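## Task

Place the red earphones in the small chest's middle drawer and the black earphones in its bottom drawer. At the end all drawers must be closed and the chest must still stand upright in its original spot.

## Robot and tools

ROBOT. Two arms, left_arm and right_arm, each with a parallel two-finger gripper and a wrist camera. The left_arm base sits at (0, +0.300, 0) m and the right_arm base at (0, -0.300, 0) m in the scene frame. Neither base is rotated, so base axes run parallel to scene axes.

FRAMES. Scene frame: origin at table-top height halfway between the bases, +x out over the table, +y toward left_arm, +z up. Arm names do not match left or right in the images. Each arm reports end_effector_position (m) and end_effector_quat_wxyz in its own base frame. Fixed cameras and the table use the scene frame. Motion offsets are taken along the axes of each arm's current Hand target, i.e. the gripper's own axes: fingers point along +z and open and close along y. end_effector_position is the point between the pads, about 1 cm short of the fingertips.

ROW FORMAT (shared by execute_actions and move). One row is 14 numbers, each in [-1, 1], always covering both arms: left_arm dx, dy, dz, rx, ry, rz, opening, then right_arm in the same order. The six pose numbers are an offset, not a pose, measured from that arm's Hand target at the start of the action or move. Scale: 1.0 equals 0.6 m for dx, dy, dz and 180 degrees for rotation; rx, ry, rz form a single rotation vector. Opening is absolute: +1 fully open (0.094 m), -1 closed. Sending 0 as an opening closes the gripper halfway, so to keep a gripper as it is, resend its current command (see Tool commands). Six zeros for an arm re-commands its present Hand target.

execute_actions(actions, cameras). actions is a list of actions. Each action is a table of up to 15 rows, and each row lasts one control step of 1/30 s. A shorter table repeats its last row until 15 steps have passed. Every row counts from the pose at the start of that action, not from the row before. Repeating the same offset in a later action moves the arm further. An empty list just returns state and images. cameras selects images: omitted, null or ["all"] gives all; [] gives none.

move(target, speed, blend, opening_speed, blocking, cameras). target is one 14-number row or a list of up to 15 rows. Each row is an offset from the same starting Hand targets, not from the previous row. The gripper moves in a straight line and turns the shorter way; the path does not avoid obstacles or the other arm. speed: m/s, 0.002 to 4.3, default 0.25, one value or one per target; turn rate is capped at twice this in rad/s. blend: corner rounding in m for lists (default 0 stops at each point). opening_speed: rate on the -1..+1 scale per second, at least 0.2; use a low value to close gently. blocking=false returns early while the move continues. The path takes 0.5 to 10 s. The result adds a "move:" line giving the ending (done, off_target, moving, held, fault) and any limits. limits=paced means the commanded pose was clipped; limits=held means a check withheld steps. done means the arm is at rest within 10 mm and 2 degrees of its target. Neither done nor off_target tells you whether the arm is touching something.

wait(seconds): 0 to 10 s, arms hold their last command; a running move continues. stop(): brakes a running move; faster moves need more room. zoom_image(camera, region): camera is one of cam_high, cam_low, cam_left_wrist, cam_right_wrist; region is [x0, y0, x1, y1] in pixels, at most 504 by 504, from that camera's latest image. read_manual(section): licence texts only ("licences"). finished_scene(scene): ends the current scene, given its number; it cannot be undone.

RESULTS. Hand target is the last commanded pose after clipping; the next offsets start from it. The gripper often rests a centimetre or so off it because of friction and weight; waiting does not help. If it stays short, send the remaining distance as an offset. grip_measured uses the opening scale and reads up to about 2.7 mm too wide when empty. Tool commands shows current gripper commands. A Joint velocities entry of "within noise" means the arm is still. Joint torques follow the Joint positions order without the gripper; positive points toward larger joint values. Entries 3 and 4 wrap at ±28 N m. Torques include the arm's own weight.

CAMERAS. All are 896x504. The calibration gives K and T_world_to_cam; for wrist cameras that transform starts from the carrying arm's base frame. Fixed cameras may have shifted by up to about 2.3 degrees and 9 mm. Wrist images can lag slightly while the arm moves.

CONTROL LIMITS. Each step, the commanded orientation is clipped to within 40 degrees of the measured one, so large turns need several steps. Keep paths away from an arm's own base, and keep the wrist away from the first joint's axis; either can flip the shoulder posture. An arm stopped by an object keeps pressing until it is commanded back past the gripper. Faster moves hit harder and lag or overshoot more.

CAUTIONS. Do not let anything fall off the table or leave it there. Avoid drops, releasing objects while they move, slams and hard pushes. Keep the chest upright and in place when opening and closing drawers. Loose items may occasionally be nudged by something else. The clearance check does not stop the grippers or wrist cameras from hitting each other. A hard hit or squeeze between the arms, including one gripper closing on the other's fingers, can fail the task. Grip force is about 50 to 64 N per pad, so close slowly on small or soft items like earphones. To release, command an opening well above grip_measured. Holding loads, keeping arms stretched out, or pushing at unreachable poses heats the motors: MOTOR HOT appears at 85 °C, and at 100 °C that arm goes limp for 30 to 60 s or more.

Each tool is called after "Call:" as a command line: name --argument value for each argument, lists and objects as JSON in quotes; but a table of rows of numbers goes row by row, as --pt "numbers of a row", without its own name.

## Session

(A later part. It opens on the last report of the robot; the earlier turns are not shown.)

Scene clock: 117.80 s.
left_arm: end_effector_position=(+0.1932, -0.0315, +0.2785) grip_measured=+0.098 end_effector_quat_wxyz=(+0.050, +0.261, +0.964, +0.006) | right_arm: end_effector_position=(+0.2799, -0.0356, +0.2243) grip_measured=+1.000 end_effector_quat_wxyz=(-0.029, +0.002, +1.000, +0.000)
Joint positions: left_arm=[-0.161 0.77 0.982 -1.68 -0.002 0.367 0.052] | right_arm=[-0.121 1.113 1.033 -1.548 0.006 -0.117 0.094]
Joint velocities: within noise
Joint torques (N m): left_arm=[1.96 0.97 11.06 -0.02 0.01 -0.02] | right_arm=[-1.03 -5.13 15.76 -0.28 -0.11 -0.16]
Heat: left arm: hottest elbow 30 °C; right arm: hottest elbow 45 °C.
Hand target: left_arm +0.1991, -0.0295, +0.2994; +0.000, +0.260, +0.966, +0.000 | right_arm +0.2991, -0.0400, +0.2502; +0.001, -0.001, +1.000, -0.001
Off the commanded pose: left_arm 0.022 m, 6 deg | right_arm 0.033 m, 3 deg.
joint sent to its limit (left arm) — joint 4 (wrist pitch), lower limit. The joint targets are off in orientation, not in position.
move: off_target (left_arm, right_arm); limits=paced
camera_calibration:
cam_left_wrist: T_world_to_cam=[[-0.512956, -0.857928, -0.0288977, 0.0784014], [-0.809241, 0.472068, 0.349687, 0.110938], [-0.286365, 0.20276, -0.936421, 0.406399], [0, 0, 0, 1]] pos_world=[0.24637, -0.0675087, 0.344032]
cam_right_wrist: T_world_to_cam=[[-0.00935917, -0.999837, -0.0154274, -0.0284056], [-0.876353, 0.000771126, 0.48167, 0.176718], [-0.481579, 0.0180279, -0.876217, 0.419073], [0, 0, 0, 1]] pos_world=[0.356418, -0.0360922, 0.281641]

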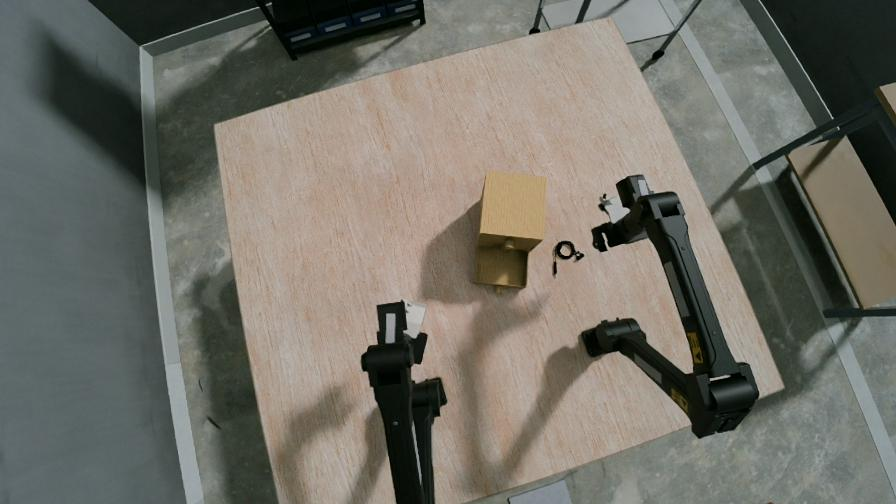

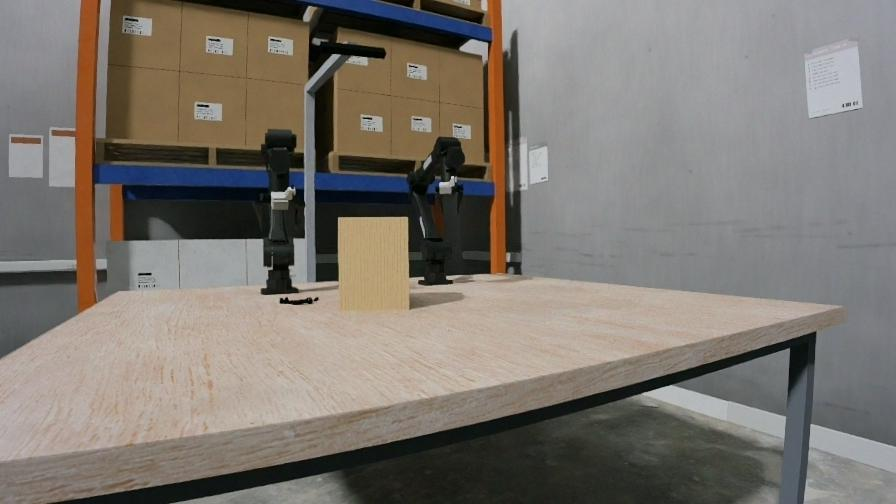

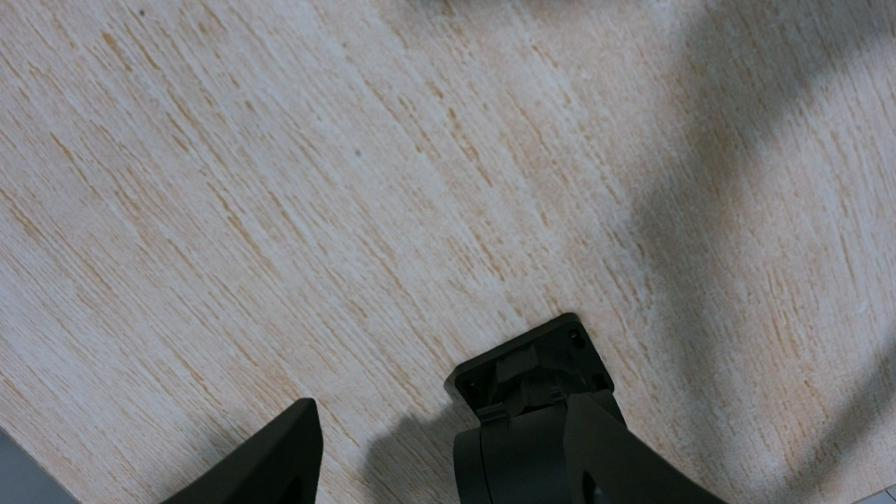

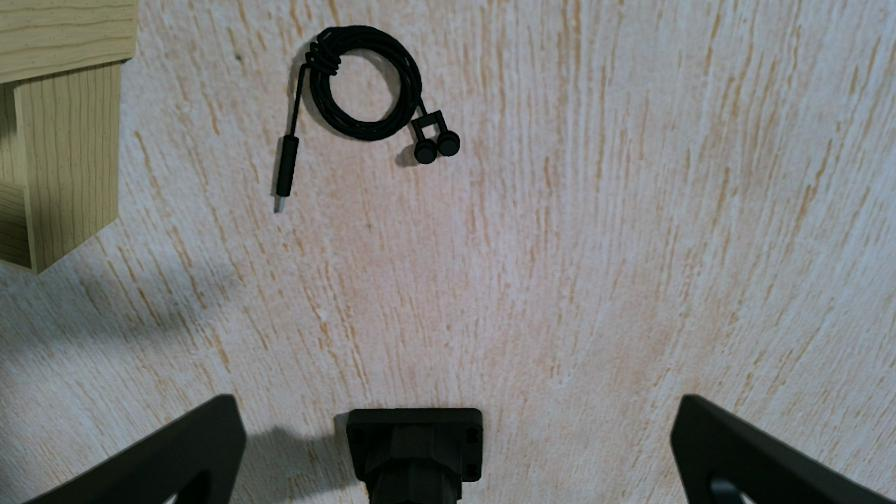

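Call:
move --target '[0,0,0,0,0,0,0.1,-0.065,0.133,0.213,0,0,0.12,-0.25]' --cameras '["cam_right_wrist","cam_high"]'

Scene clock: 126.07 s.
left_arm: end_effector_position=(+0.1932, -0.0314, +0.2785) grip_measured=+0.098 end_effector_quat_wxyz=(+0.050, +0.261, +0.964, +0.006) | right_arm: end_effector_position=(+0.3376, +0.0373, +0.1236) grip_measured=-0.248 end_effector_quat_wxyz=(-0.003, +0.184, +0.983, +0.000)
Joint positions: left_arm=[-0.161 0.77 0.982 -1.681 -0.002 0.368 0.052] | right_arm=[0.11 1.303 0.916 -1.188 -0.002 0.48 0.035]
Joint velocities: within noise
Joint torques (N m): left_arm=[2.14 0.73 11.08 -0.01 -0.01 -0.02] | right_arm=[0.38 -7.88 8.32 0.34 0.2 0.13]
Heat: left arm: hottest elbow 31 °C; right arm: hottest elbow 45 °C.
Hand target: left_arm +0.1991, -0.0294, +0.2994; +0.000, +0.260, +0.966, +0.000 | right_arm +0.3382, +0.0397, +0.1223; +0.001, +0.187, +0.982, -0.001
Off the commanded pose: left_arm 0.022 m, 6 deg | right_arm 0.003 m, 1 deg.
joint sent to its limit (left arm) — joint 4 (wrist pitch), lower limit. The joint targets are off in orientation, not in position.
move: off_target (left_arm)
camera_calibration:
cam_right_wrist: T_world_to_cam=[[-0.365892, -0.930538, -0.0149096, 0.161102], [-0.840328, 0.323451, 0.435005, 0.257234], [-0.399966, 0.171694, -0.900305, 0.327066], [0, 0, 0, 1]] pos_world=[0.405922, 0.0105539, 0.184963]
Images, in order (width x height): cam_high 896x504, cam_right_wrist 896x504.

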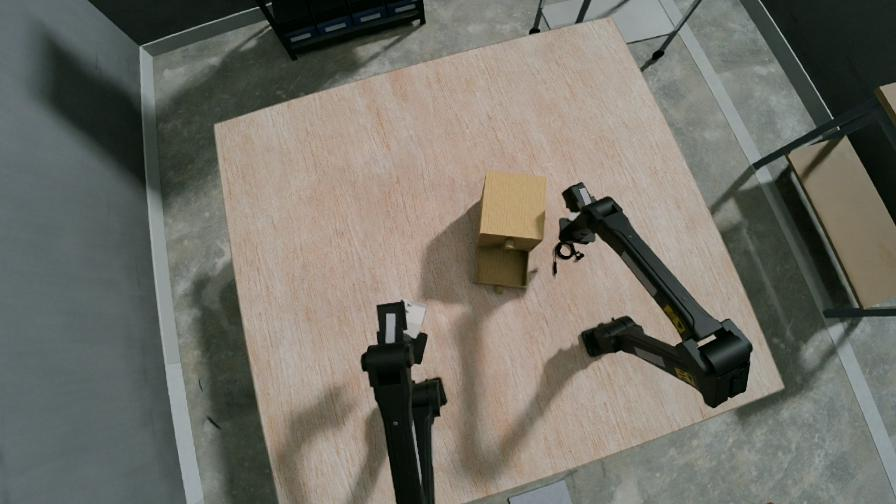

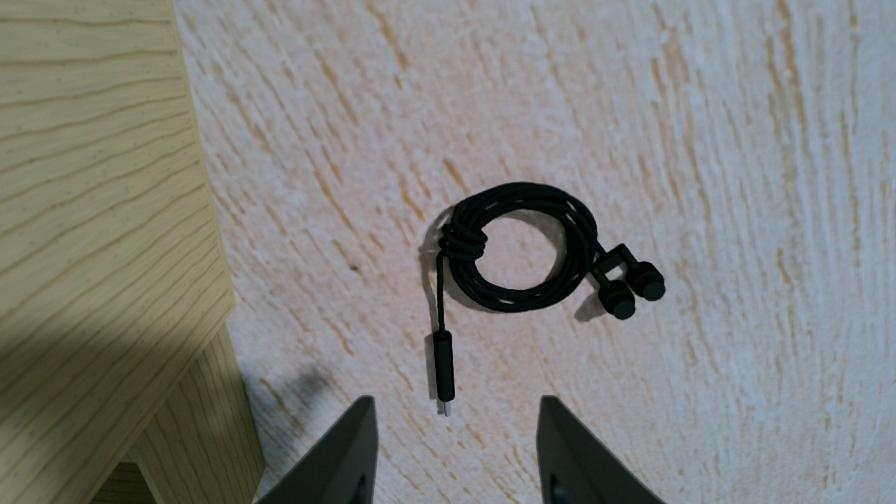

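Call:
move --target '[0,0,0,0,0,0,0.1,0.033,-0.006,0.131,0,0,0,-0.25]' --cameras '["cam_right_wrist"]'

Scene clock: 128.43 s.
left_arm: end_effector_position=(+0.1932, -0.0314, +0.2785) grip_measured=+0.098 end_effector_quat_wxyz=(+0.050, +0.261, +0.964, +0.006) | right_arm: end_effector_position=(+0.3179, +0.0408, +0.0449) grip_measured=-0.248 end_effector_quat_wxyz=(-0.003, +0.184, +0.983, +0.000)
Joint positions: left_arm=[-0.161 0.77 0.982 -1.681 -0.002 0.368 0.052] | right_arm=[0.128 1.369 0.741 -0.947 -0.002 0.499 0.035]
Joint velocities: within noise
Joint torques (N m): left_arm=[2.2 0.67 11.07 0.1 -0.02 -0.05] | right_arm=[0.5 -7.47 7.19 0.31 0.2 0.11]
Heat: left arm: hottest elbow 31 °C; right arm: hottest elbow 44 °C.
Hand target: left_arm +0.1991, -0.0294, +0.2994; +0.000, +0.260, +0.966, +0.000 | right_arm +0.3185, +0.0434, +0.0436; +0.001, +0.187, +0.982, -0.001
Off the commanded pose: left_arm 0.022 m, 6 deg | right_arm 0.003 m, 0 deg.
joint sent to its limit (left arm) — joint 4 (wrist pitch), lower limit. The joint targets are off in orientation, not in position.
move: off_target (left_arm)
camera_calibration:
cam_right_wrist: T_world_to_cam=[[-0.366898, -0.930149, -0.0144577, 0.156349], [-0.839987, 0.324575, 0.434826, 0.273736], [-0.39976, 0.171681, -0.900398, 0.247703], [0, 0, 0, 1]] pos_world=[0.386321, 0.0140544, 0.106264]
Images, in order (width x height): cam_right_wrist 896x504.

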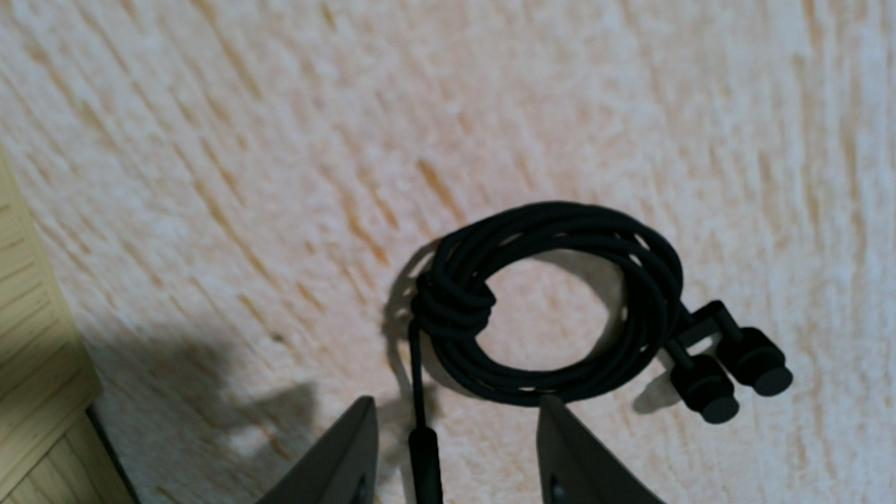

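Call:
move --pt "0 0 0 0 0 0 0.1 -0.007 0 0.058 0 0 0 -0.25" --pt "0 0 0 0 0 0 0.1 -0.007 0 0.058 0 0 0 -0.95" --speed 0.1 --opening_speed 0.7 --cameras '["cam_right_wrist"]'

Scene clock: 131.80 s.
left_arm: end_effector_position=(+0.1932, -0.0314, +0.2785) grip_measured=+0.098 end_effector_quat_wxyz=(+0.050, +0.261, +0.964, +0.006) | right_arm: end_effector_position=(+0.3243, +0.0416, +0.0133) grip_measured=-0.832 end_effector_quat_wxyz=(+0.003, +0.184, +0.983, +0.002)
Joint positions: left_arm=[-0.161 0.77 0.982 -1.681 -0.002 0.368 0.052] | right_arm=[0.128 1.445 0.711 -0.831 -0.001 0.499 0.008]
Joint velocities: within noise
Joint torques (N m): left_arm=[1.96 0.73 11.03 -0.06 -0.01 -0.04] | right_arm=[-0.09 -7.41 6.32 0.34 0.19 0.05]
Heat: left arm: hottest elbow 31 °C; right arm: hottest elbow 43 °C.
Hand target: left_arm +0.1991, -0.0294, +0.2994; +0.000, +0.260, +0.966, +0.000 | right_arm +0.3225, +0.0418, +0.0088; +0.001, +0.187, +0.982, -0.001
Off the commanded pose: left_arm 0.022 m, 6 deg | right_arm 0.005 m, 0 deg.
joint sent to its limit (left arm) — joint 4 (wrist pitch), lower limit. The joint targets are off in orientation, not in position.
move: off_target (left_arm)
camera_calibration:
cam_right_wrist: T_world_to_cam=[[-0.367121, -0.929974, -0.0192724, 0.159052], [-0.844739, 0.324656, 0.425459, 0.294208], [-0.389409, 0.172475, -0.904773, 0.218254], [0, 0, 0, 1]] pos_world=[0.39191, 0.0147538, 0.0753622]
Images, in order (width x height): cam_right_wrist 896x504.

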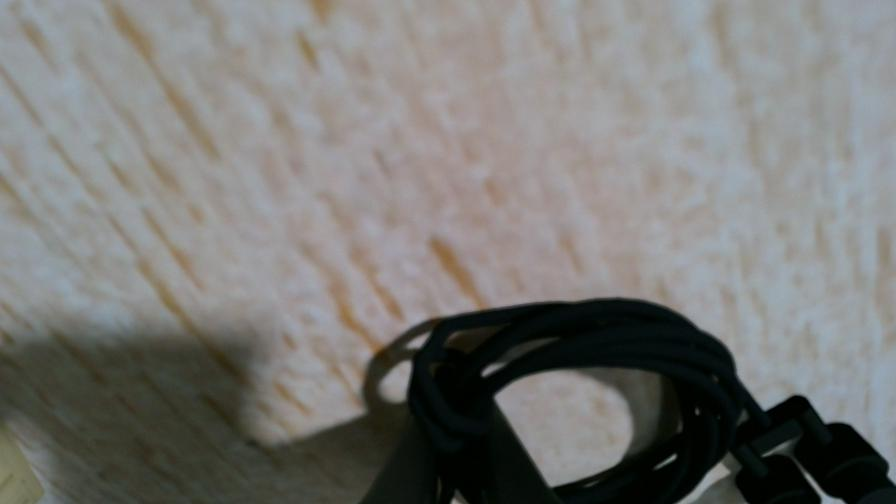

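Call:
move --pt "0 0 0 0 0 0 0.1 0 0 -0.48 0 0 0 -0.95" --pt "0 0 0 0 0 0 0.1 0.218 0.343 -0.485 0 0 -0.493 -0.95" --speed 0.25 --blend 0.02

Scene clock: 138.90 s.
left_arm: end_effector_position=(+0.1932, -0.0313, +0.2785) grip_measured=+0.098 end_effector_quat_wxyz=(+0.050, +0.261, +0.964, +0.006) | right_arm: end_effector_position=(+0.2629, +0.2656, +0.2734) grip_measured=-0.907 end_effector_quat_wxyz=(-0.036, -0.544, +0.838, -0.009)
Joint positions: left_arm=[-0.16 0.77 0.982 -1.681 -0.002 0.368 0.052] | right_arm=[0.793 1.363 1.372 -1.654 0.002 -0.36 0.004]
Joint velocities: within noise
Joint torques (N m): left_arm=[2.08 0.62 11.02 -0.01 -0.03 -0.06] | right_arm=[0.15 -9 15.83 0.08 0.06 -0.18]
Heat: left arm: hottest elbow 32 °C; right arm: hottest elbow 42 °C.
Hand target: left_arm +0.1991, -0.0294, +0.2994; +0.000, +0.260, +0.966, +0.000 | right_arm +0.2760, +0.2818, +0.2994; +0.000, -0.553, +0.833, -0.001
Off the commanded pose: left_arm 0.022 m, 6 deg | right_arm 0.033 m, 4 deg.
joint sent to its limit (left arm) — joint 4 (wrist pitch), lower limit. The joint targets are off in orientation, not in position.
move: off_target (left_arm, right_arm)
camera_calibration:
cam_left_wrist: T_world_to_cam=[[-0.51366, -0.857509, -0.0288587, 0.0786249], [-0.808728, 0.472658, 0.350076, 0.110589], [-0.286553, 0.203159, -0.936277, 0.406374], [0, 0, 0, 1]] pos_world=[0.24627, -0.0674074, 0.344033]
cam_right_wrist: T_world_to_cam=[[0.910139, -0.412437, -0.039263, -0.11788], [-0.341598, -0.800669, 0.492179, 0.20734], [-0.23443, -0.434539, -0.869608, 0.501932], [0, 0, 0, 1]] pos_world=[0.295782, 0.335502, 0.329807]

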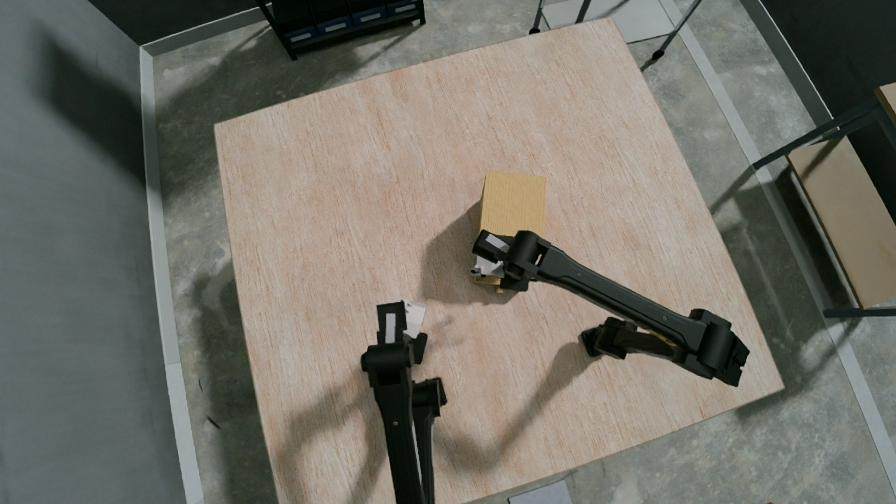

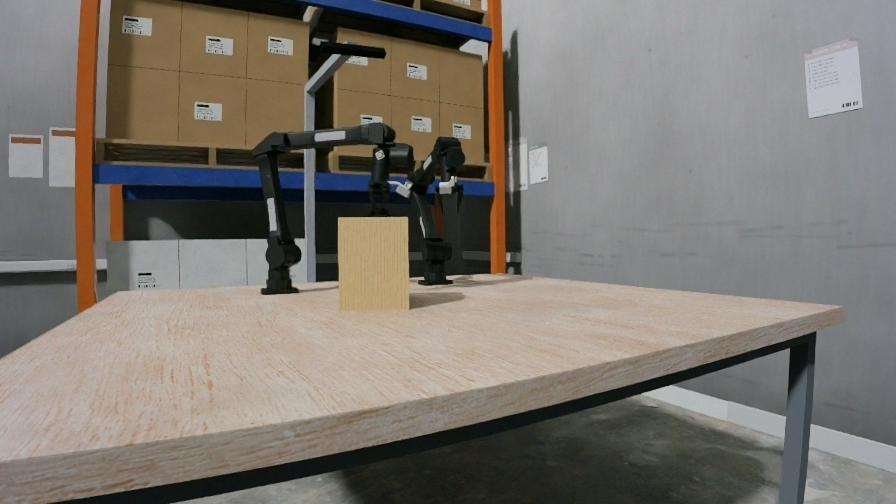

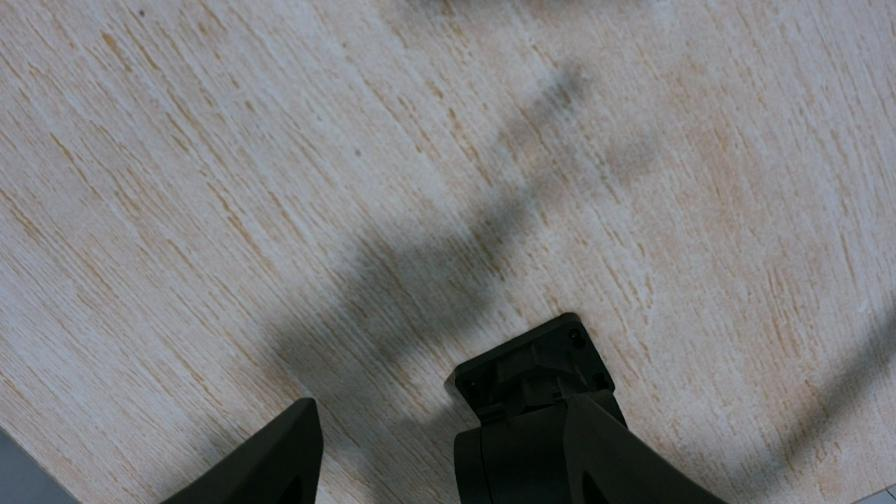

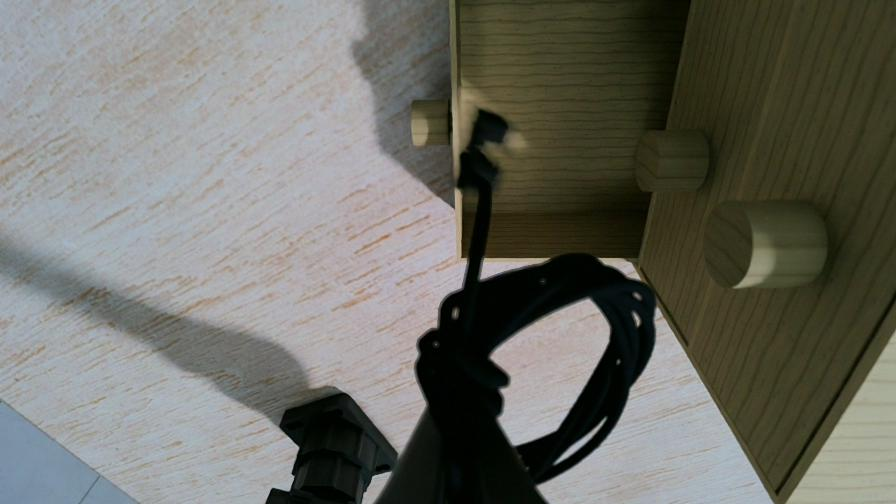

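Call:
move --target '[0,0,0,0,0,0,0.1,0.106,-0.006,0.083,0,0,0,-0.95]' --speed 0.15 --cameras '["cam_right_wrist"]'

Call:
wait --seconds 1 --cameras '["cam_right_wrist"]'

Scene clock: 144.30 s.
left_arm: end_effector_position=(+0.1932, -0.0313, +0.2785) grip_measured=+0.098 end_effector_quat_wxyz=(+0.050, +0.261, +0.964, +0.006) | right_arm: end_effector_position=(+0.2538, +0.2251, +0.2462) grip_measured=-0.907 end_effector_quat_wxyz=(-0.011, -0.551, +0.835, -0.002)
Joint positions: left_arm=[-0.16 0.77 0.982 -1.681 -0.002 0.368 0.052] | right_arm=[0.728 1.24 1.191 -1.543 0.002 -0.439 0.004]
Joint velocities: within noise
Joint torques (N m): left_arm=[2.08 0.73 11.07 0.06 -0.02 -0.06] | right_arm=[-0.91 -9 8.79 0.4 0.04 -0.14]
Heat: left arm: hottest elbow 32 °C; right arm: hottest elbow 42 °C.
Hand target: left_arm +0.1991, -0.0294, +0.2994; +0.000, +0.260, +0.966, +0.000 | right_arm +0.2547, +0.2217, +0.2497; +0.000, -0.553, +0.833, -0.001
Off the commanded pose: left_arm 0.022 m, 6 deg | right_arm 0.005 m, 1 deg.
joint sent to its limit (left arm) — joint 4 (wrist pitch), lower limit. The joint targets are off in orientation, not in position.
move: off_target (left_arm)
camera_calibration:
cam_right_wrist: T_world_to_cam=[[0.917083, -0.398043, -0.0228327, -0.136438], [-0.346381, -0.823796, 0.448753, 0.202306], [-0.197433, -0.403635, -0.893364, 0.448024], [0, 0, 0, 1]] pos_world=[0.283654, 0.293189, 0.306348]
Images, in order (width x height): cam_right_wrist 896x504.

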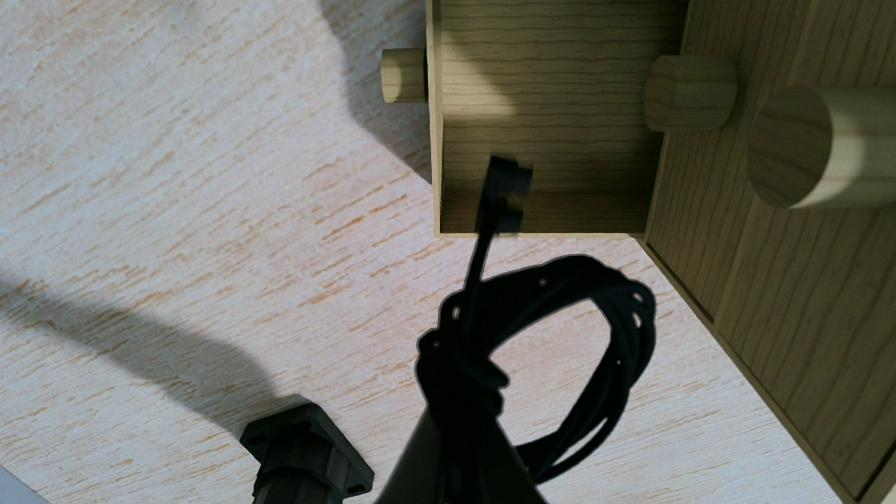

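Scene clock: 145.30 s.
left_arm: end_effector_position=(+0.1932, -0.0313, +0.2785) grip_measured=+0.098 end_effector_quat_wxyz=(+0.050, +0.261, +0.964, +0.006) | right_arm: end_effector_position=(+0.2538, +0.2251, +0.2460) grip_measured=-0.907 end_effector_quat_wxyz=(-0.011, -0.551, +0.834, -0.002)
Joint positions: left_arm=[-0.16 0.77 0.982 -1.681 -0.002 0.368 0.052] | right_arm=[0.728 1.24 1.19 -1.543 0.002 -0.44 0.004]
Joint velocities: within noise
Joint torques (N m): left_arm=[2.2 0.79 11.08 -0.03 -0.02 -0.06] | right_arm=[-1.03 -9 8.85 0.29 0.05 -0.17]
Heat: left arm: hottest elbow 33 °C; right arm: hottest elbow 42 °C.
Hand target: left_arm +0.1991, -0.0294, +0.2994; +0.000, +0.260, +0.966, +0.000 | right_arm +0.2547, +0.2216, +0.2496; +0.000, -0.554, +0.833, -0.001
Tool commands: left_gripper/opening=+0.1 right_gripper/opening=-0.95
Off the commanded pose: left_arm 0.022 m, 6 deg | right_arm 0.005 m, 1 deg.
wait: 1.00 s; at rest by 0.17 s
camera_calibration:
cam_right_wrist: T_world_to_cam=[[0.917561, -0.396939, -0.0228449, -0.136804], [-0.34539, -0.824227, 0.448726, 0.202171], [-0.196946, -0.403843, -0.893377, 0.447843], [0, 0, 0, 1]] pos_world=[0.283554, 0.29319, 0.306248]
Images, in order (width x height): cam_right_wrist 896x504.

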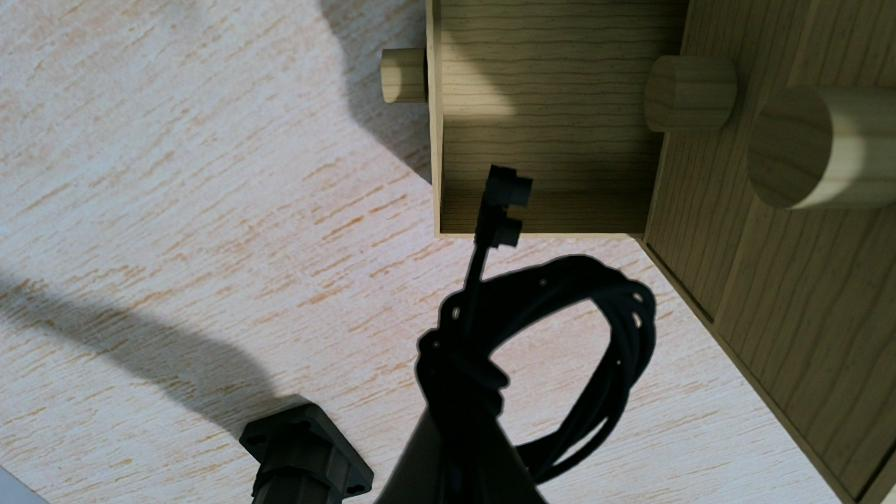

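Call:
move --target '[0,0,0,0,0,0,0.1,0,-0.012,0.215,0,0,0,-0.95]' --speed 0.15 --cameras '["cam_right_wrist"]'

Scene clock: 148.03 s.
left_arm: end_effector_position=(+0.1932, -0.0313, +0.2785) grip_measured=+0.098 end_effector_quat_wxyz=(+0.050, +0.261, +0.964, +0.006) | right_arm: end_effector_position=(+0.2584, +0.2205, +0.1217) grip_measured=-0.907 end_effector_quat_wxyz=(-0.003, -0.552, +0.834, -0.001)
Joint positions: left_arm=[-0.16 0.77 0.982 -1.681 -0.002 0.368 0.052] | right_arm=[0.709 1.307 0.914 -1.185 0.002 -0.46 0.004]
Joint velocities: within noise
Joint torques (N m): left_arm=[2.14 0.79 11.08 0.05 -0.02 -0.05] | right_arm=[-1.14 -7.71 8.32 0.4 0.03 -0.16]
Heat: left arm: hottest elbow 33 °C; right arm: hottest elbow 41 °C.
Hand target: left_arm +0.1991, -0.0294, +0.2994; +0.000, +0.260, +0.966, +0.000 | right_arm +0.2614, +0.2186, +0.1206; +0.000, -0.554, +0.833, -0.001
Off the commanded pose: left_arm 0.022 m, 6 deg | right_arm 0.004 m, 0 deg.
joint sent to its limit (left arm) — joint 4 (wrist pitch), lower limit. The joint targets are off in orientation, not in position.
move: off_target (left_arm)
camera_calibration:
cam_right_wrist: T_world_to_cam=[[0.917906, -0.396446, -0.0166815, -0.14668], [-0.350019, -0.828781, 0.436587, 0.259568], [-0.186909, -0.394907, -0.899507, 0.331995], [0, 0, 0, 1]] pos_world=[0.287545, 0.288082, 0.182861]
Images, in order (width x height): cam_right_wrist 896x504.

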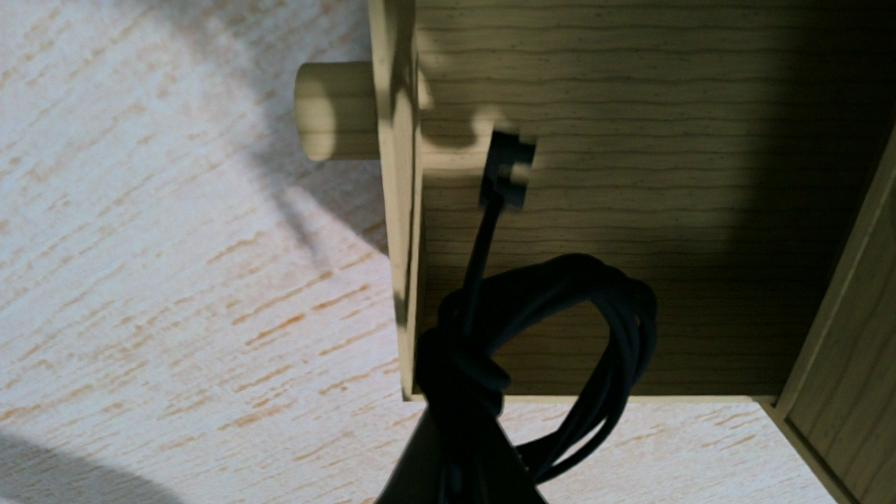

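Call:
move --pt "0 0 0 0 0 0 0.1 -0.025 -0.022 0.04 0 0 0 -0.95" --pt "0 0 0 0 0 0 0.1 -0.025 -0.022 0.14 0 0 0 -0.95" --speed 0.1 --cameras '["cam_right_wrist","cam_high"]'

Scene clock: 150.80 s.
left_arm: end_effector_position=(+0.1932, -0.0313, +0.2785) grip_measured=+0.098 end_effector_quat_wxyz=(+0.050, +0.261, +0.964, +0.006) | right_arm: end_effector_position=(+0.2782, +0.2306, +0.0412) grip_measured=-0.910 end_effector_quat_wxyz=(+0.001, -0.552, +0.834, -0.001)
Joint positions: left_arm=[-0.16 0.77 0.982 -1.681 -0.002 0.368 0.052] | right_arm=[0.694 1.477 0.841 -0.934 0.002 -0.475 0.004]
Joint velocities: within noise
Joint torques (N m): left_arm=[2.14 0.67 11.04 -0.02 -0.02 -0.04] | right_arm=[-1.08 -8.88 6.72 0.47 0.02 -0.18]
Heat: left arm: hottest elbow 33 °C; right arm: hottest elbow 41 °C.
Hand target: left_arm +0.1991, -0.0294, +0.2994; +0.000, +0.260, +0.966, +0.000 | right_arm +0.2795, +0.2272, +0.0366; +0.000, -0.554, +0.833, -0.001
Off the commanded pose: left_arm 0.022 m, 6 deg | right_arm 0.006 m, 0 deg.
joint sent to its limit (left arm) — joint 4 (wrist pitch), lower limit. The joint targets are off in orientation, not in position.
move: off_target (left_arm)
camera_calibration:
cam_right_wrist: T_world_to_cam=[[0.918178, -0.395949, -0.0132084, -0.162562], [-0.352255, -0.831204, 0.430135, 0.311388], [-0.181291, -0.390288, -0.902668, 0.26472], [0, 0, 0, 1]] pos_world=[0.30694, 0.297778, 0.102867]
Images, in order (width x height): cam_high 896x504, cam_right_wrist 896x504.

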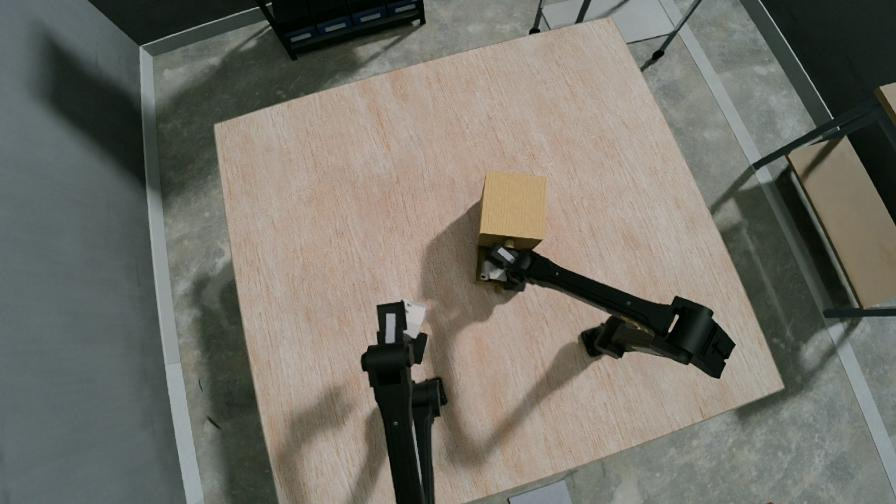

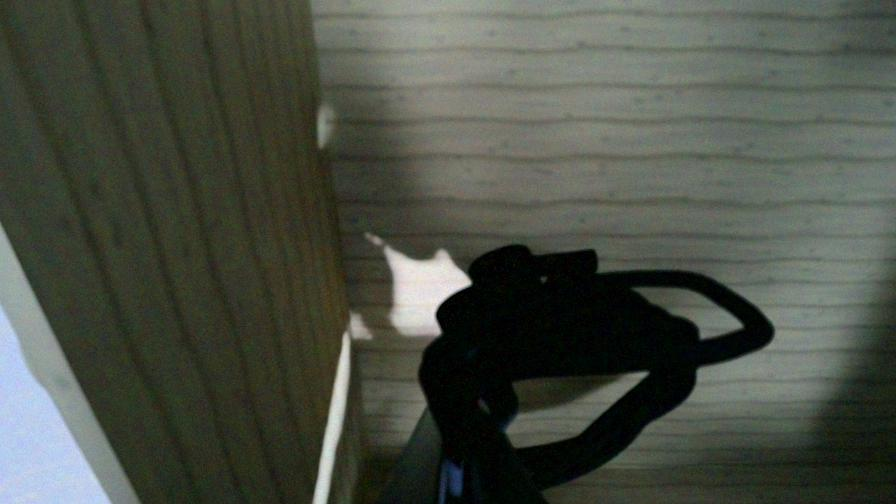

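Call:
move --pt "0 0 0 0 0 0 0.1 0 0 0.015 0 0 0 -0.95" --pt "0 0 0 0 0 0 0.1 0 0 0.015 0 0 0 -0.55" --pt "0 0 0 0 0 0 0.1 0 0 -0.36 0 0 0 -0.55" --speed 0.12 --opening_speed 0.7 --cameras '["cam_right_wrist","cam_high"]'

Scene clock: 155.83 s.
left_arm: end_effector_position=(+0.1932, -0.0313, +0.2785) grip_measured=+0.098 end_effector_quat_wxyz=(+0.050, +0.261, +0.964, +0.006) | right_arm: end_effector_position=(+0.2638, +0.2174, +0.2230) grip_measured=-0.552 end_effector_quat_wxyz=(-0.036, -0.551, +0.834, -0.005)
Joint positions: left_arm=[-0.16 0.77 0.982 -1.681 -0.002 0.368 0.052] | right_arm=[0.692 1.285 1.168 -1.525 0.002 -0.476 0.021]
Joint velocities: within noise
Joint torques (N m): left_arm=[2.08 0.79 11.02 0.02 -0.02 -0.06] | right_arm=[-0.79 -8.47 15.49 -0.44 0.03 -0.13]
Heat: left arm: hottest elbow 33 °C; right arm: hottest elbow 40 °C.
Hand target: left_arm +0.1991, -0.0294, +0.2994; +0.000, +0.260, +0.966, +0.000 | right_arm +0.2792, +0.2276, +0.2527; +0.000, -0.554, +0.833, -0.001
Off the commanded pose: left_arm 0.022 m, 6 deg | right_arm 0.035 m, 4 deg.
joint sent to its limit (left arm) — joint 4 (wrist pitch), lower limit. The joint targets are off in orientation, not in position.
move: off_target (left_arm, right_arm)
camera_calibration:
cam_right_wrist: T_world_to_cam=[[0.915883, -0.398801, -0.0460053, -0.143635], [-0.327769, -0.809034, 0.487885, 0.192952], [-0.231789, -0.431766, -0.871695, 0.436561], [0, 0, 0, 1]] pos_world=[0.295986, 0.287315, 0.279801]
Images, in order (width x height): cam_high 896x504, cam_right_wrist 896x504.

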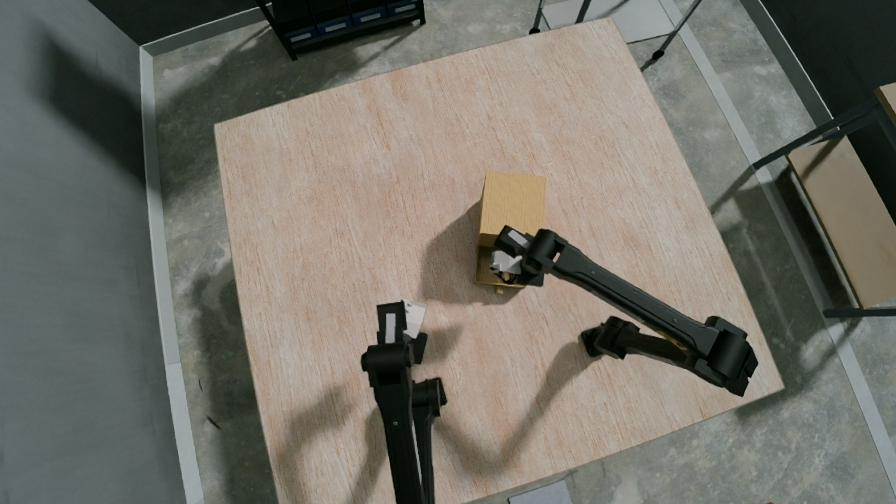

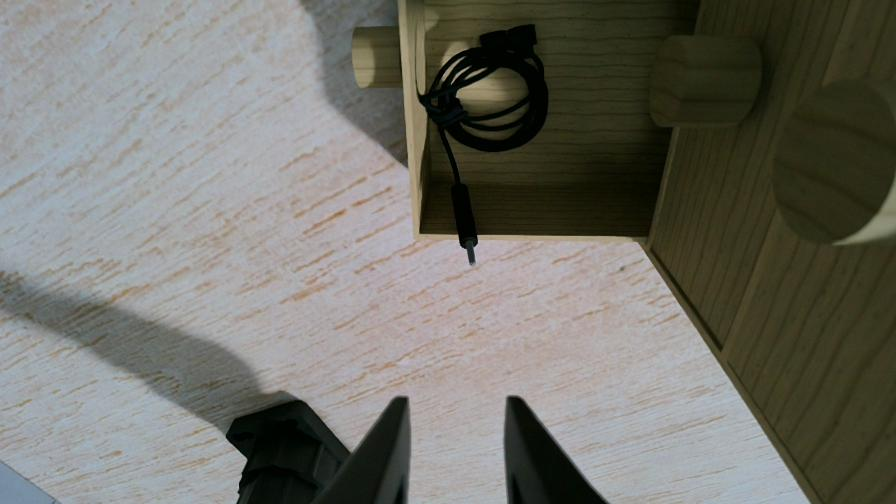

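Call:
move --pt "0 0 0 0 0 0 0.1 0.0385 0.016 0.2 0 0 0 -0.5" --pt "0 0 0 0 0 0 0.1 0.0385 0.016 0.3 0 0 0 -0.5" --speed 0.15 --cameras '["cam_right_wrist"]'

Scene clock: 159.93 s.
left_arm: end_effector_position=(+0.1932, -0.0313, +0.2785) grip_measured=+0.098 end_effector_quat_wxyz=(+0.050, +0.261, +0.964, +0.006) | right_arm: end_effector_position=(+0.2591, +0.2118, +0.0741) grip_measured=-0.502 end_effector_quat_wxyz=(-0.003, -0.552, +0.834, -0.001)
Joint positions: left_arm=[-0.16 0.77 0.982 -1.681 -0.002 0.368 0.052] | right_arm=[0.688 1.356 0.82 -1.04 0.002 -0.481 0.023]
Joint velocities: within noise
Joint torques (N m): left_arm=[2.14 0.56 11.07 0.01 0 -0.05] | right_arm=[-1.14 -7.77 7.64 0.35 0.02 -0.17]
Heat: left arm: hottest elbow 34 °C; right arm: hottest elbow 40 °C.
Hand target: left_arm +0.1991, -0.0294, +0.2994; +0.000, +0.260, +0.966, +0.000 | right_arm +0.2618, +0.2098, +0.0727; +0.000, -0.554, +0.833, -0.001
Off the commanded pose: left_arm 0.022 m, 6 deg | right_arm 0.004 m, 0 deg.
joint sent to its limit (left arm) — joint 4 (wrist pitch), lower limit. The joint targets are off in orientation, not in position.
move: off_target (left_arm)
camera_calibration:
cam_right_wrist: T_world_to_cam=[[0.917916, -0.396459, -0.0158514, -0.151622], [-0.350579, -0.829103, 0.435527, 0.273616], [-0.185811, -0.39422, -0.900036, 0.285469], [0, 0, 0, 1]] pos_world=[0.288144, 0.279281, 0.135362]
Images, in order (width x height): cam_right_wrist 896x504.

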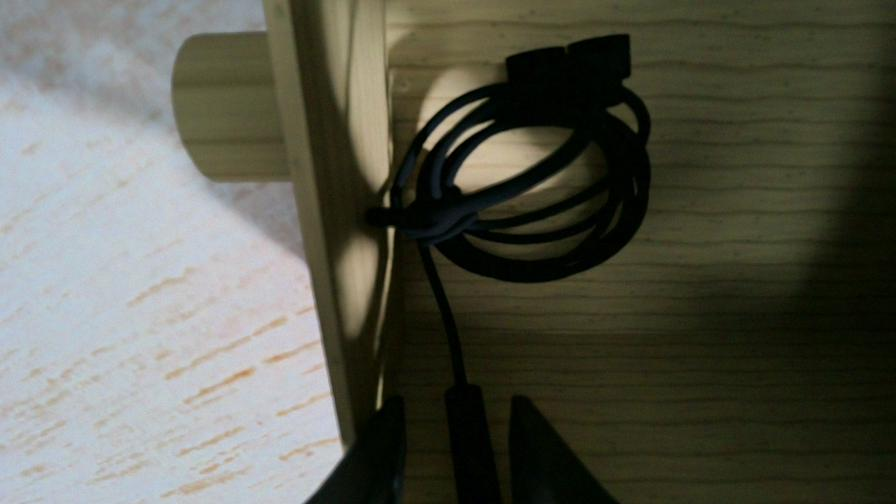

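Straddled. Close, lift slightly, shift +lateral (−x), lower, release, lift.

Call:
move --pt "0 0 0 0 0 0 0.1 0 0 0 0 0 0 -0.95" --pt "0 0 0 0 0 0 0.1 -0.02 -0.01 -0.03 0 0 0 -0.95" --pt "0 0 0 0 0 0 0.1 -0.075 -0.025 -0.02 0 0 0 -0.95" --pt "0 0 0 0 0 0 0.1 -0.075 -0.025 0.04 0 0 0 -0.95" --pt "0 0 0 0 0 0 0.1 -0.075 -0.025 0.04 0 0 0 -0.6" --pt "0 0 0 0 0 0 0.1 -0.075 -0.025 -0.28 0 0 0 -0.6" --speed 0.12 --opening_speed 0.7 --cameras '["cam_right_wrist"]'

Scene clock: 167.20 s.
left_arm: end_effector_position=(+0.1932, -0.0313, +0.2785) grip_measured=+0.098 end_effector_quat_wxyz=(+0.050, +0.261, +0.964, +0.006) | right_arm: end_effector_position=(+0.2803, +0.2305, +0.2108) grip_measured=-0.602 end_effector_quat_wxyz=(-0.036, -0.553, +0.833, -0.005)
Joint positions: left_arm=[-0.16 0.77 0.982 -1.681 -0.002 0.368 0.052] | right_arm=[0.69 1.345 1.191 -1.489 0.002 -0.481 0.019]
Joint velocities: within noise
Joint torques (N m): left_arm=[2.02 0.67 11.06 0.01 -0.02 -0.05] | right_arm=[0.56 -9.41 15.38 -0.47 -0.02 0.05]
Heat: left arm: hottest elbow 34 °C; right arm: hottest elbow 40 °C.
Hand target: left_arm +0.1991, -0.0294, +0.2994; +0.000, +0.260, +0.966, +0.000 | right_arm +0.2928, +0.2456, +0.2407; +0.000, -0.553, +0.833, -0.001
Off the commanded pose: left_arm 0.022 m, 6 deg | right_arm 0.036 m, 4 deg.
joint sent to its limit (left arm) — joint 4 (wrist pitch), lower limit. The joint targets are off in orientation, not in position.
move: off_target (left_arm, right_arm); target 5's new opening was sent with right_arm's hand 0.016 m and 2 deg from that target
camera_calibration:
cam_right_wrist: T_world_to_cam=[[0.917673, -0.394596, -0.0465784, -0.155398], [-0.323766, -0.810558, 0.488029, 0.21415], [-0.230329, -0.43277, -0.871584, 0.435242], [0, 0, 0, 1]] pos_world=[0.312187, 0.300621, 0.267601]
Images, in order (width x height): cam_right_wrist 896x504.

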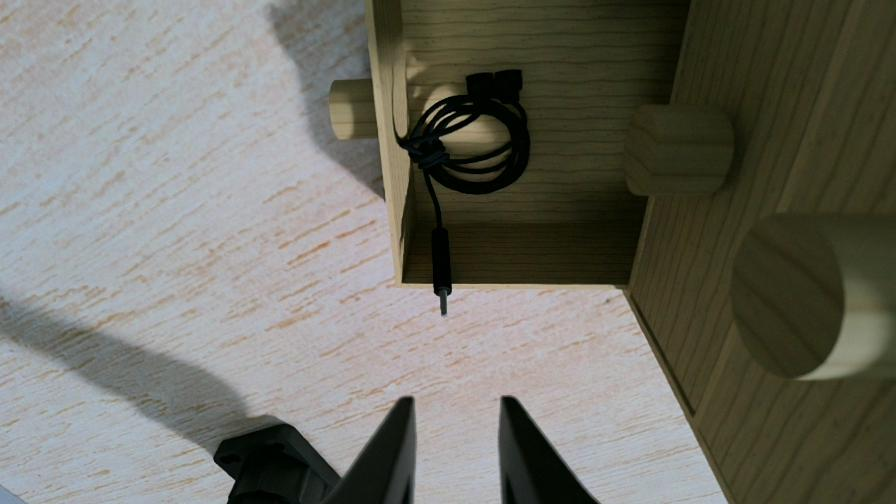

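Call:
move --pt "0 0 0 0 0 0 0.1 0.083 0.023 0.2 0 0 0 -0.5" --pt "0 0 0 0 0 0 0.1 0.083 0.023 0.285 0 0 0 -0.5" --pt "0 0 0 0 0 0 0.1 0.083 0.023 0.285 0 0 0 -0.98" --speed 0.15 --opening_speed 0.7 --cameras '["cam_right_wrist"]'

Scene clock: 173.63 s.
left_arm: end_effector_position=(+0.1932, -0.0313, +0.2785) grip_measured=+0.098 end_effector_quat_wxyz=(+0.050, +0.261, +0.964, +0.006) | right_arm: end_effector_position=(+0.2587, +0.2069, +0.0710) grip_measured=-0.903 end_effector_quat_wxyz=(-0.002, -0.552, +0.834, -0.001)
Joint positions: left_arm=[-0.16 0.77 0.982 -1.681 -0.002 0.368 0.052] | right_arm=[0.677 1.352 0.807 -1.031 0.002 -0.491 0.005]
Joint velocities: within noise
Joint torques (N m): left_arm=[1.79 0.67 11.02 -0.02 -0.02 -0.05] | right_arm=[-1.08 -7.59 7.61 0.31 0.03 -0.16]
Heat: left arm: hottest elbow 34 °C; right arm: hottest elbow 40 °C.
Hand target: left_arm +0.1991, -0.0294, +0.2994; +0.000, +0.260, +0.966, +0.000 | right_arm +0.2610, +0.2048, +0.0696; +0.000, -0.553, +0.833, -0.001
Off the commanded pose: left_arm 0.022 m, 6 deg | right_arm 0.003 m, 0 deg.
joint sent to its limit (left arm) — joint 4 (wrist pitch), lower limit. The joint targets are off in orientation, not in position.
move: off_target (left_arm)
camera_calibration:
cam_right_wrist: T_world_to_cam=[[0.917937, -0.396418, -0.0156524, -0.153239], [-0.350686, -0.829226, 0.435205, 0.270752], [-0.185502, -0.394001, -0.900196, 0.280488], [0, 0, 0, 1]] pos_world=[0.287644, 0.274281, 0.132262]
Images, in order (width x height): cam_right_wrist 896x504.

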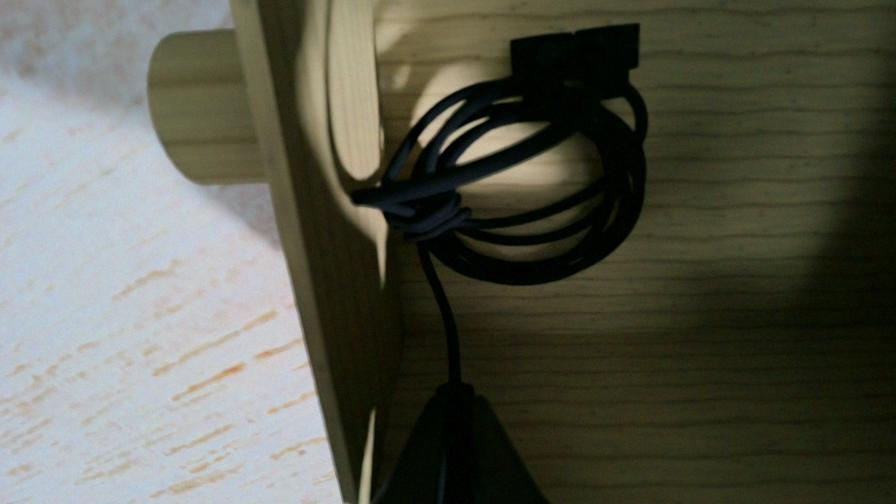

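Call:
move --pt "0 0 0 0 0 0 0.1 0 -0.01 -0.05 0 0 0 -0.98" --pt "0 0 0 0 0 0 0.1 -0.09 -0.025 -0.05 0 0 0 -0.98" --speed 0.12 --cameras '["cam_right_wrist"]'

Scene clock: 175.97 s.
left_arm: end_effector_position=(+0.1932, -0.0313, +0.2785) grip_measured=+0.098 end_effector_quat_wxyz=(+0.050, +0.261, +0.964, +0.006) | right_arm: end_effector_position=(+0.2767, +0.2297, +0.0803) grip_measured=-0.976 end_effector_quat_wxyz=(-0.026, -0.556, +0.831, -0.002)
Joint positions: left_arm=[-0.16 0.77 0.982 -1.681 -0.002 0.368 0.052] | right_arm=[0.694 1.442 0.924 -1.105 -0.001 -0.487 0.001]
Joint velocities: within noise
Joint torques (N m): left_arm=[2.26 0.73 11.08 -0.03 -0.02 -0.05] | right_arm=[0.32 -8.7 13.67 -0.31 0.08 0.11]
Heat: left arm: hottest elbow 35 °C; right arm: hottest elbow 40 °C.
Hand target: left_arm +0.1991, -0.0294, +0.2994; +0.000, +0.260, +0.966, +0.000 | right_arm +0.2958, +0.2488, +0.0997; +0.000, -0.553, +0.833, -0.001
Off the commanded pose: left_arm 0.022 m, 6 deg | right_arm 0.033 m, 3 deg.
joint sent to its limit (left arm) — joint 4 (wrist pitch), lower limit. The joint targets are off in orientation, not in position.
move: off_target (left_arm, right_arm)
camera_calibration:
cam_right_wrist: T_world_to_cam=[[0.921651, -0.38598, -0.0397262, -0.162114], [-0.323434, -0.820768, 0.470882, 0.279716], [-0.214357, -0.42114, -0.881301, 0.313934], [0, 0, 0, 1]] pos_world=[0.307177, 0.29922, 0.138517]
Images, in order (width x height): cam_right_wrist 896x504.

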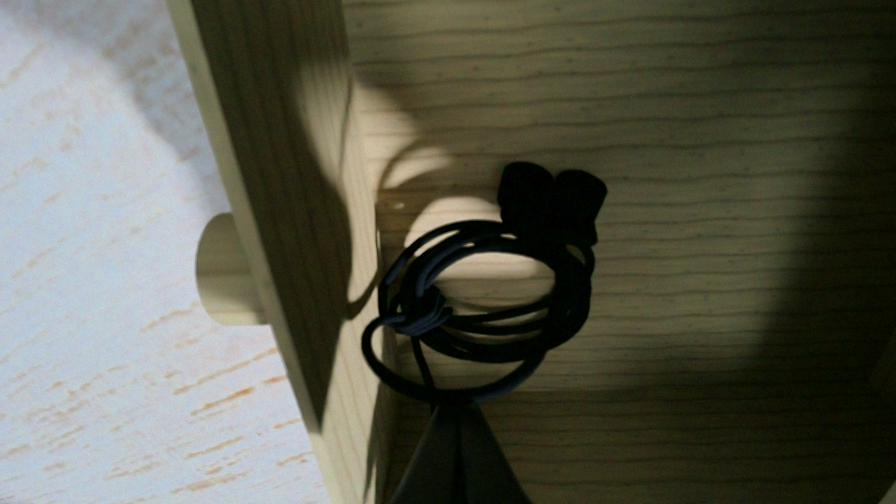

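Call:
move --target '[0,0,0,0,0,0,0.1,0,0,-0.16,0,0,0,-0.98]' --speed 0.12 --cameras '["cam_right_wrist"]'

Scene clock: 178.57 s.
left_arm: end_effector_position=(+0.1932, -0.0313, +0.2785) grip_measured=+0.098 end_effector_quat_wxyz=(+0.050, +0.261, +0.964, +0.006) | right_arm: end_effector_position=(+0.2803, +0.2327, +0.1665) grip_measured=-0.976 end_effector_quat_wxyz=(-0.036, -0.556, +0.831, -0.003)
Joint positions: left_arm=[-0.16 0.77 0.982 -1.681 -0.002 0.368 0.052] | right_arm=[0.694 1.374 1.1 -1.369 -0.001 -0.485 0.001]
Joint velocities: within noise
Joint torques (N m): left_arm=[2.14 1.03 11.06 0.01 -0.02 -0.06] | right_arm=[0.32 -9.99 14.94 -0.38 0.08 0.11]
Heat: left arm: hottest elbow 35 °C; right arm: hottest elbow 40 °C.
Hand target: left_arm +0.1991, -0.0294, +0.2994; +0.000, +0.260, +0.966, +0.000 | right_arm +0.2956, +0.2490, +0.1957; +0.000, -0.553, +0.833, -0.001
Off the commanded pose: left_arm 0.022 m, 6 deg | right_arm 0.037 m, 4 deg.
joint sent to its limit (left arm) — joint 4 (wrist pitch), lower limit. The joint targets are off in orientation, not in position.
move: off_target (left_arm, right_arm)
camera_calibration:
cam_right_wrist: T_world_to_cam=[[0.920339, -0.388016, -0.0491822, -0.158424], [-0.317146, -0.813939, 0.486746, 0.23671], [-0.228897, -0.432374, -0.872158, 0.397184], [0, 0, 0, 1]] pos_world=[0.311789, 0.302928, 0.223398]
Images, in order (width x height): cam_right_wrist 896x504.

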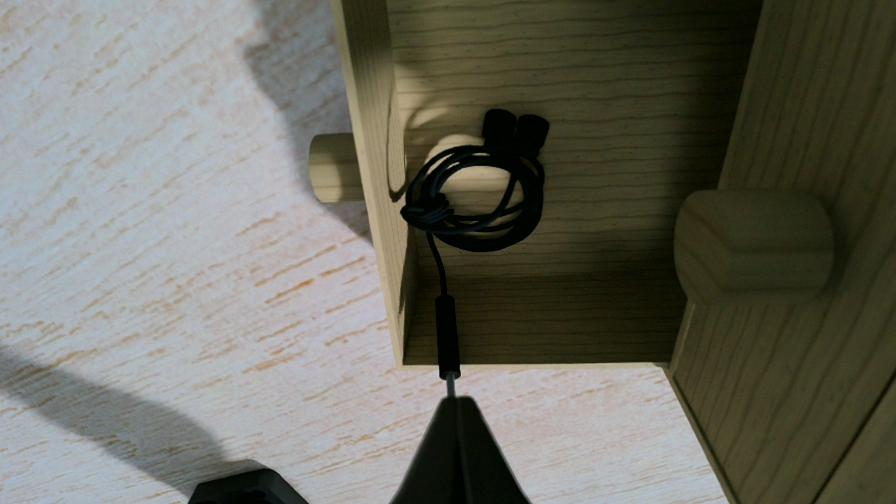

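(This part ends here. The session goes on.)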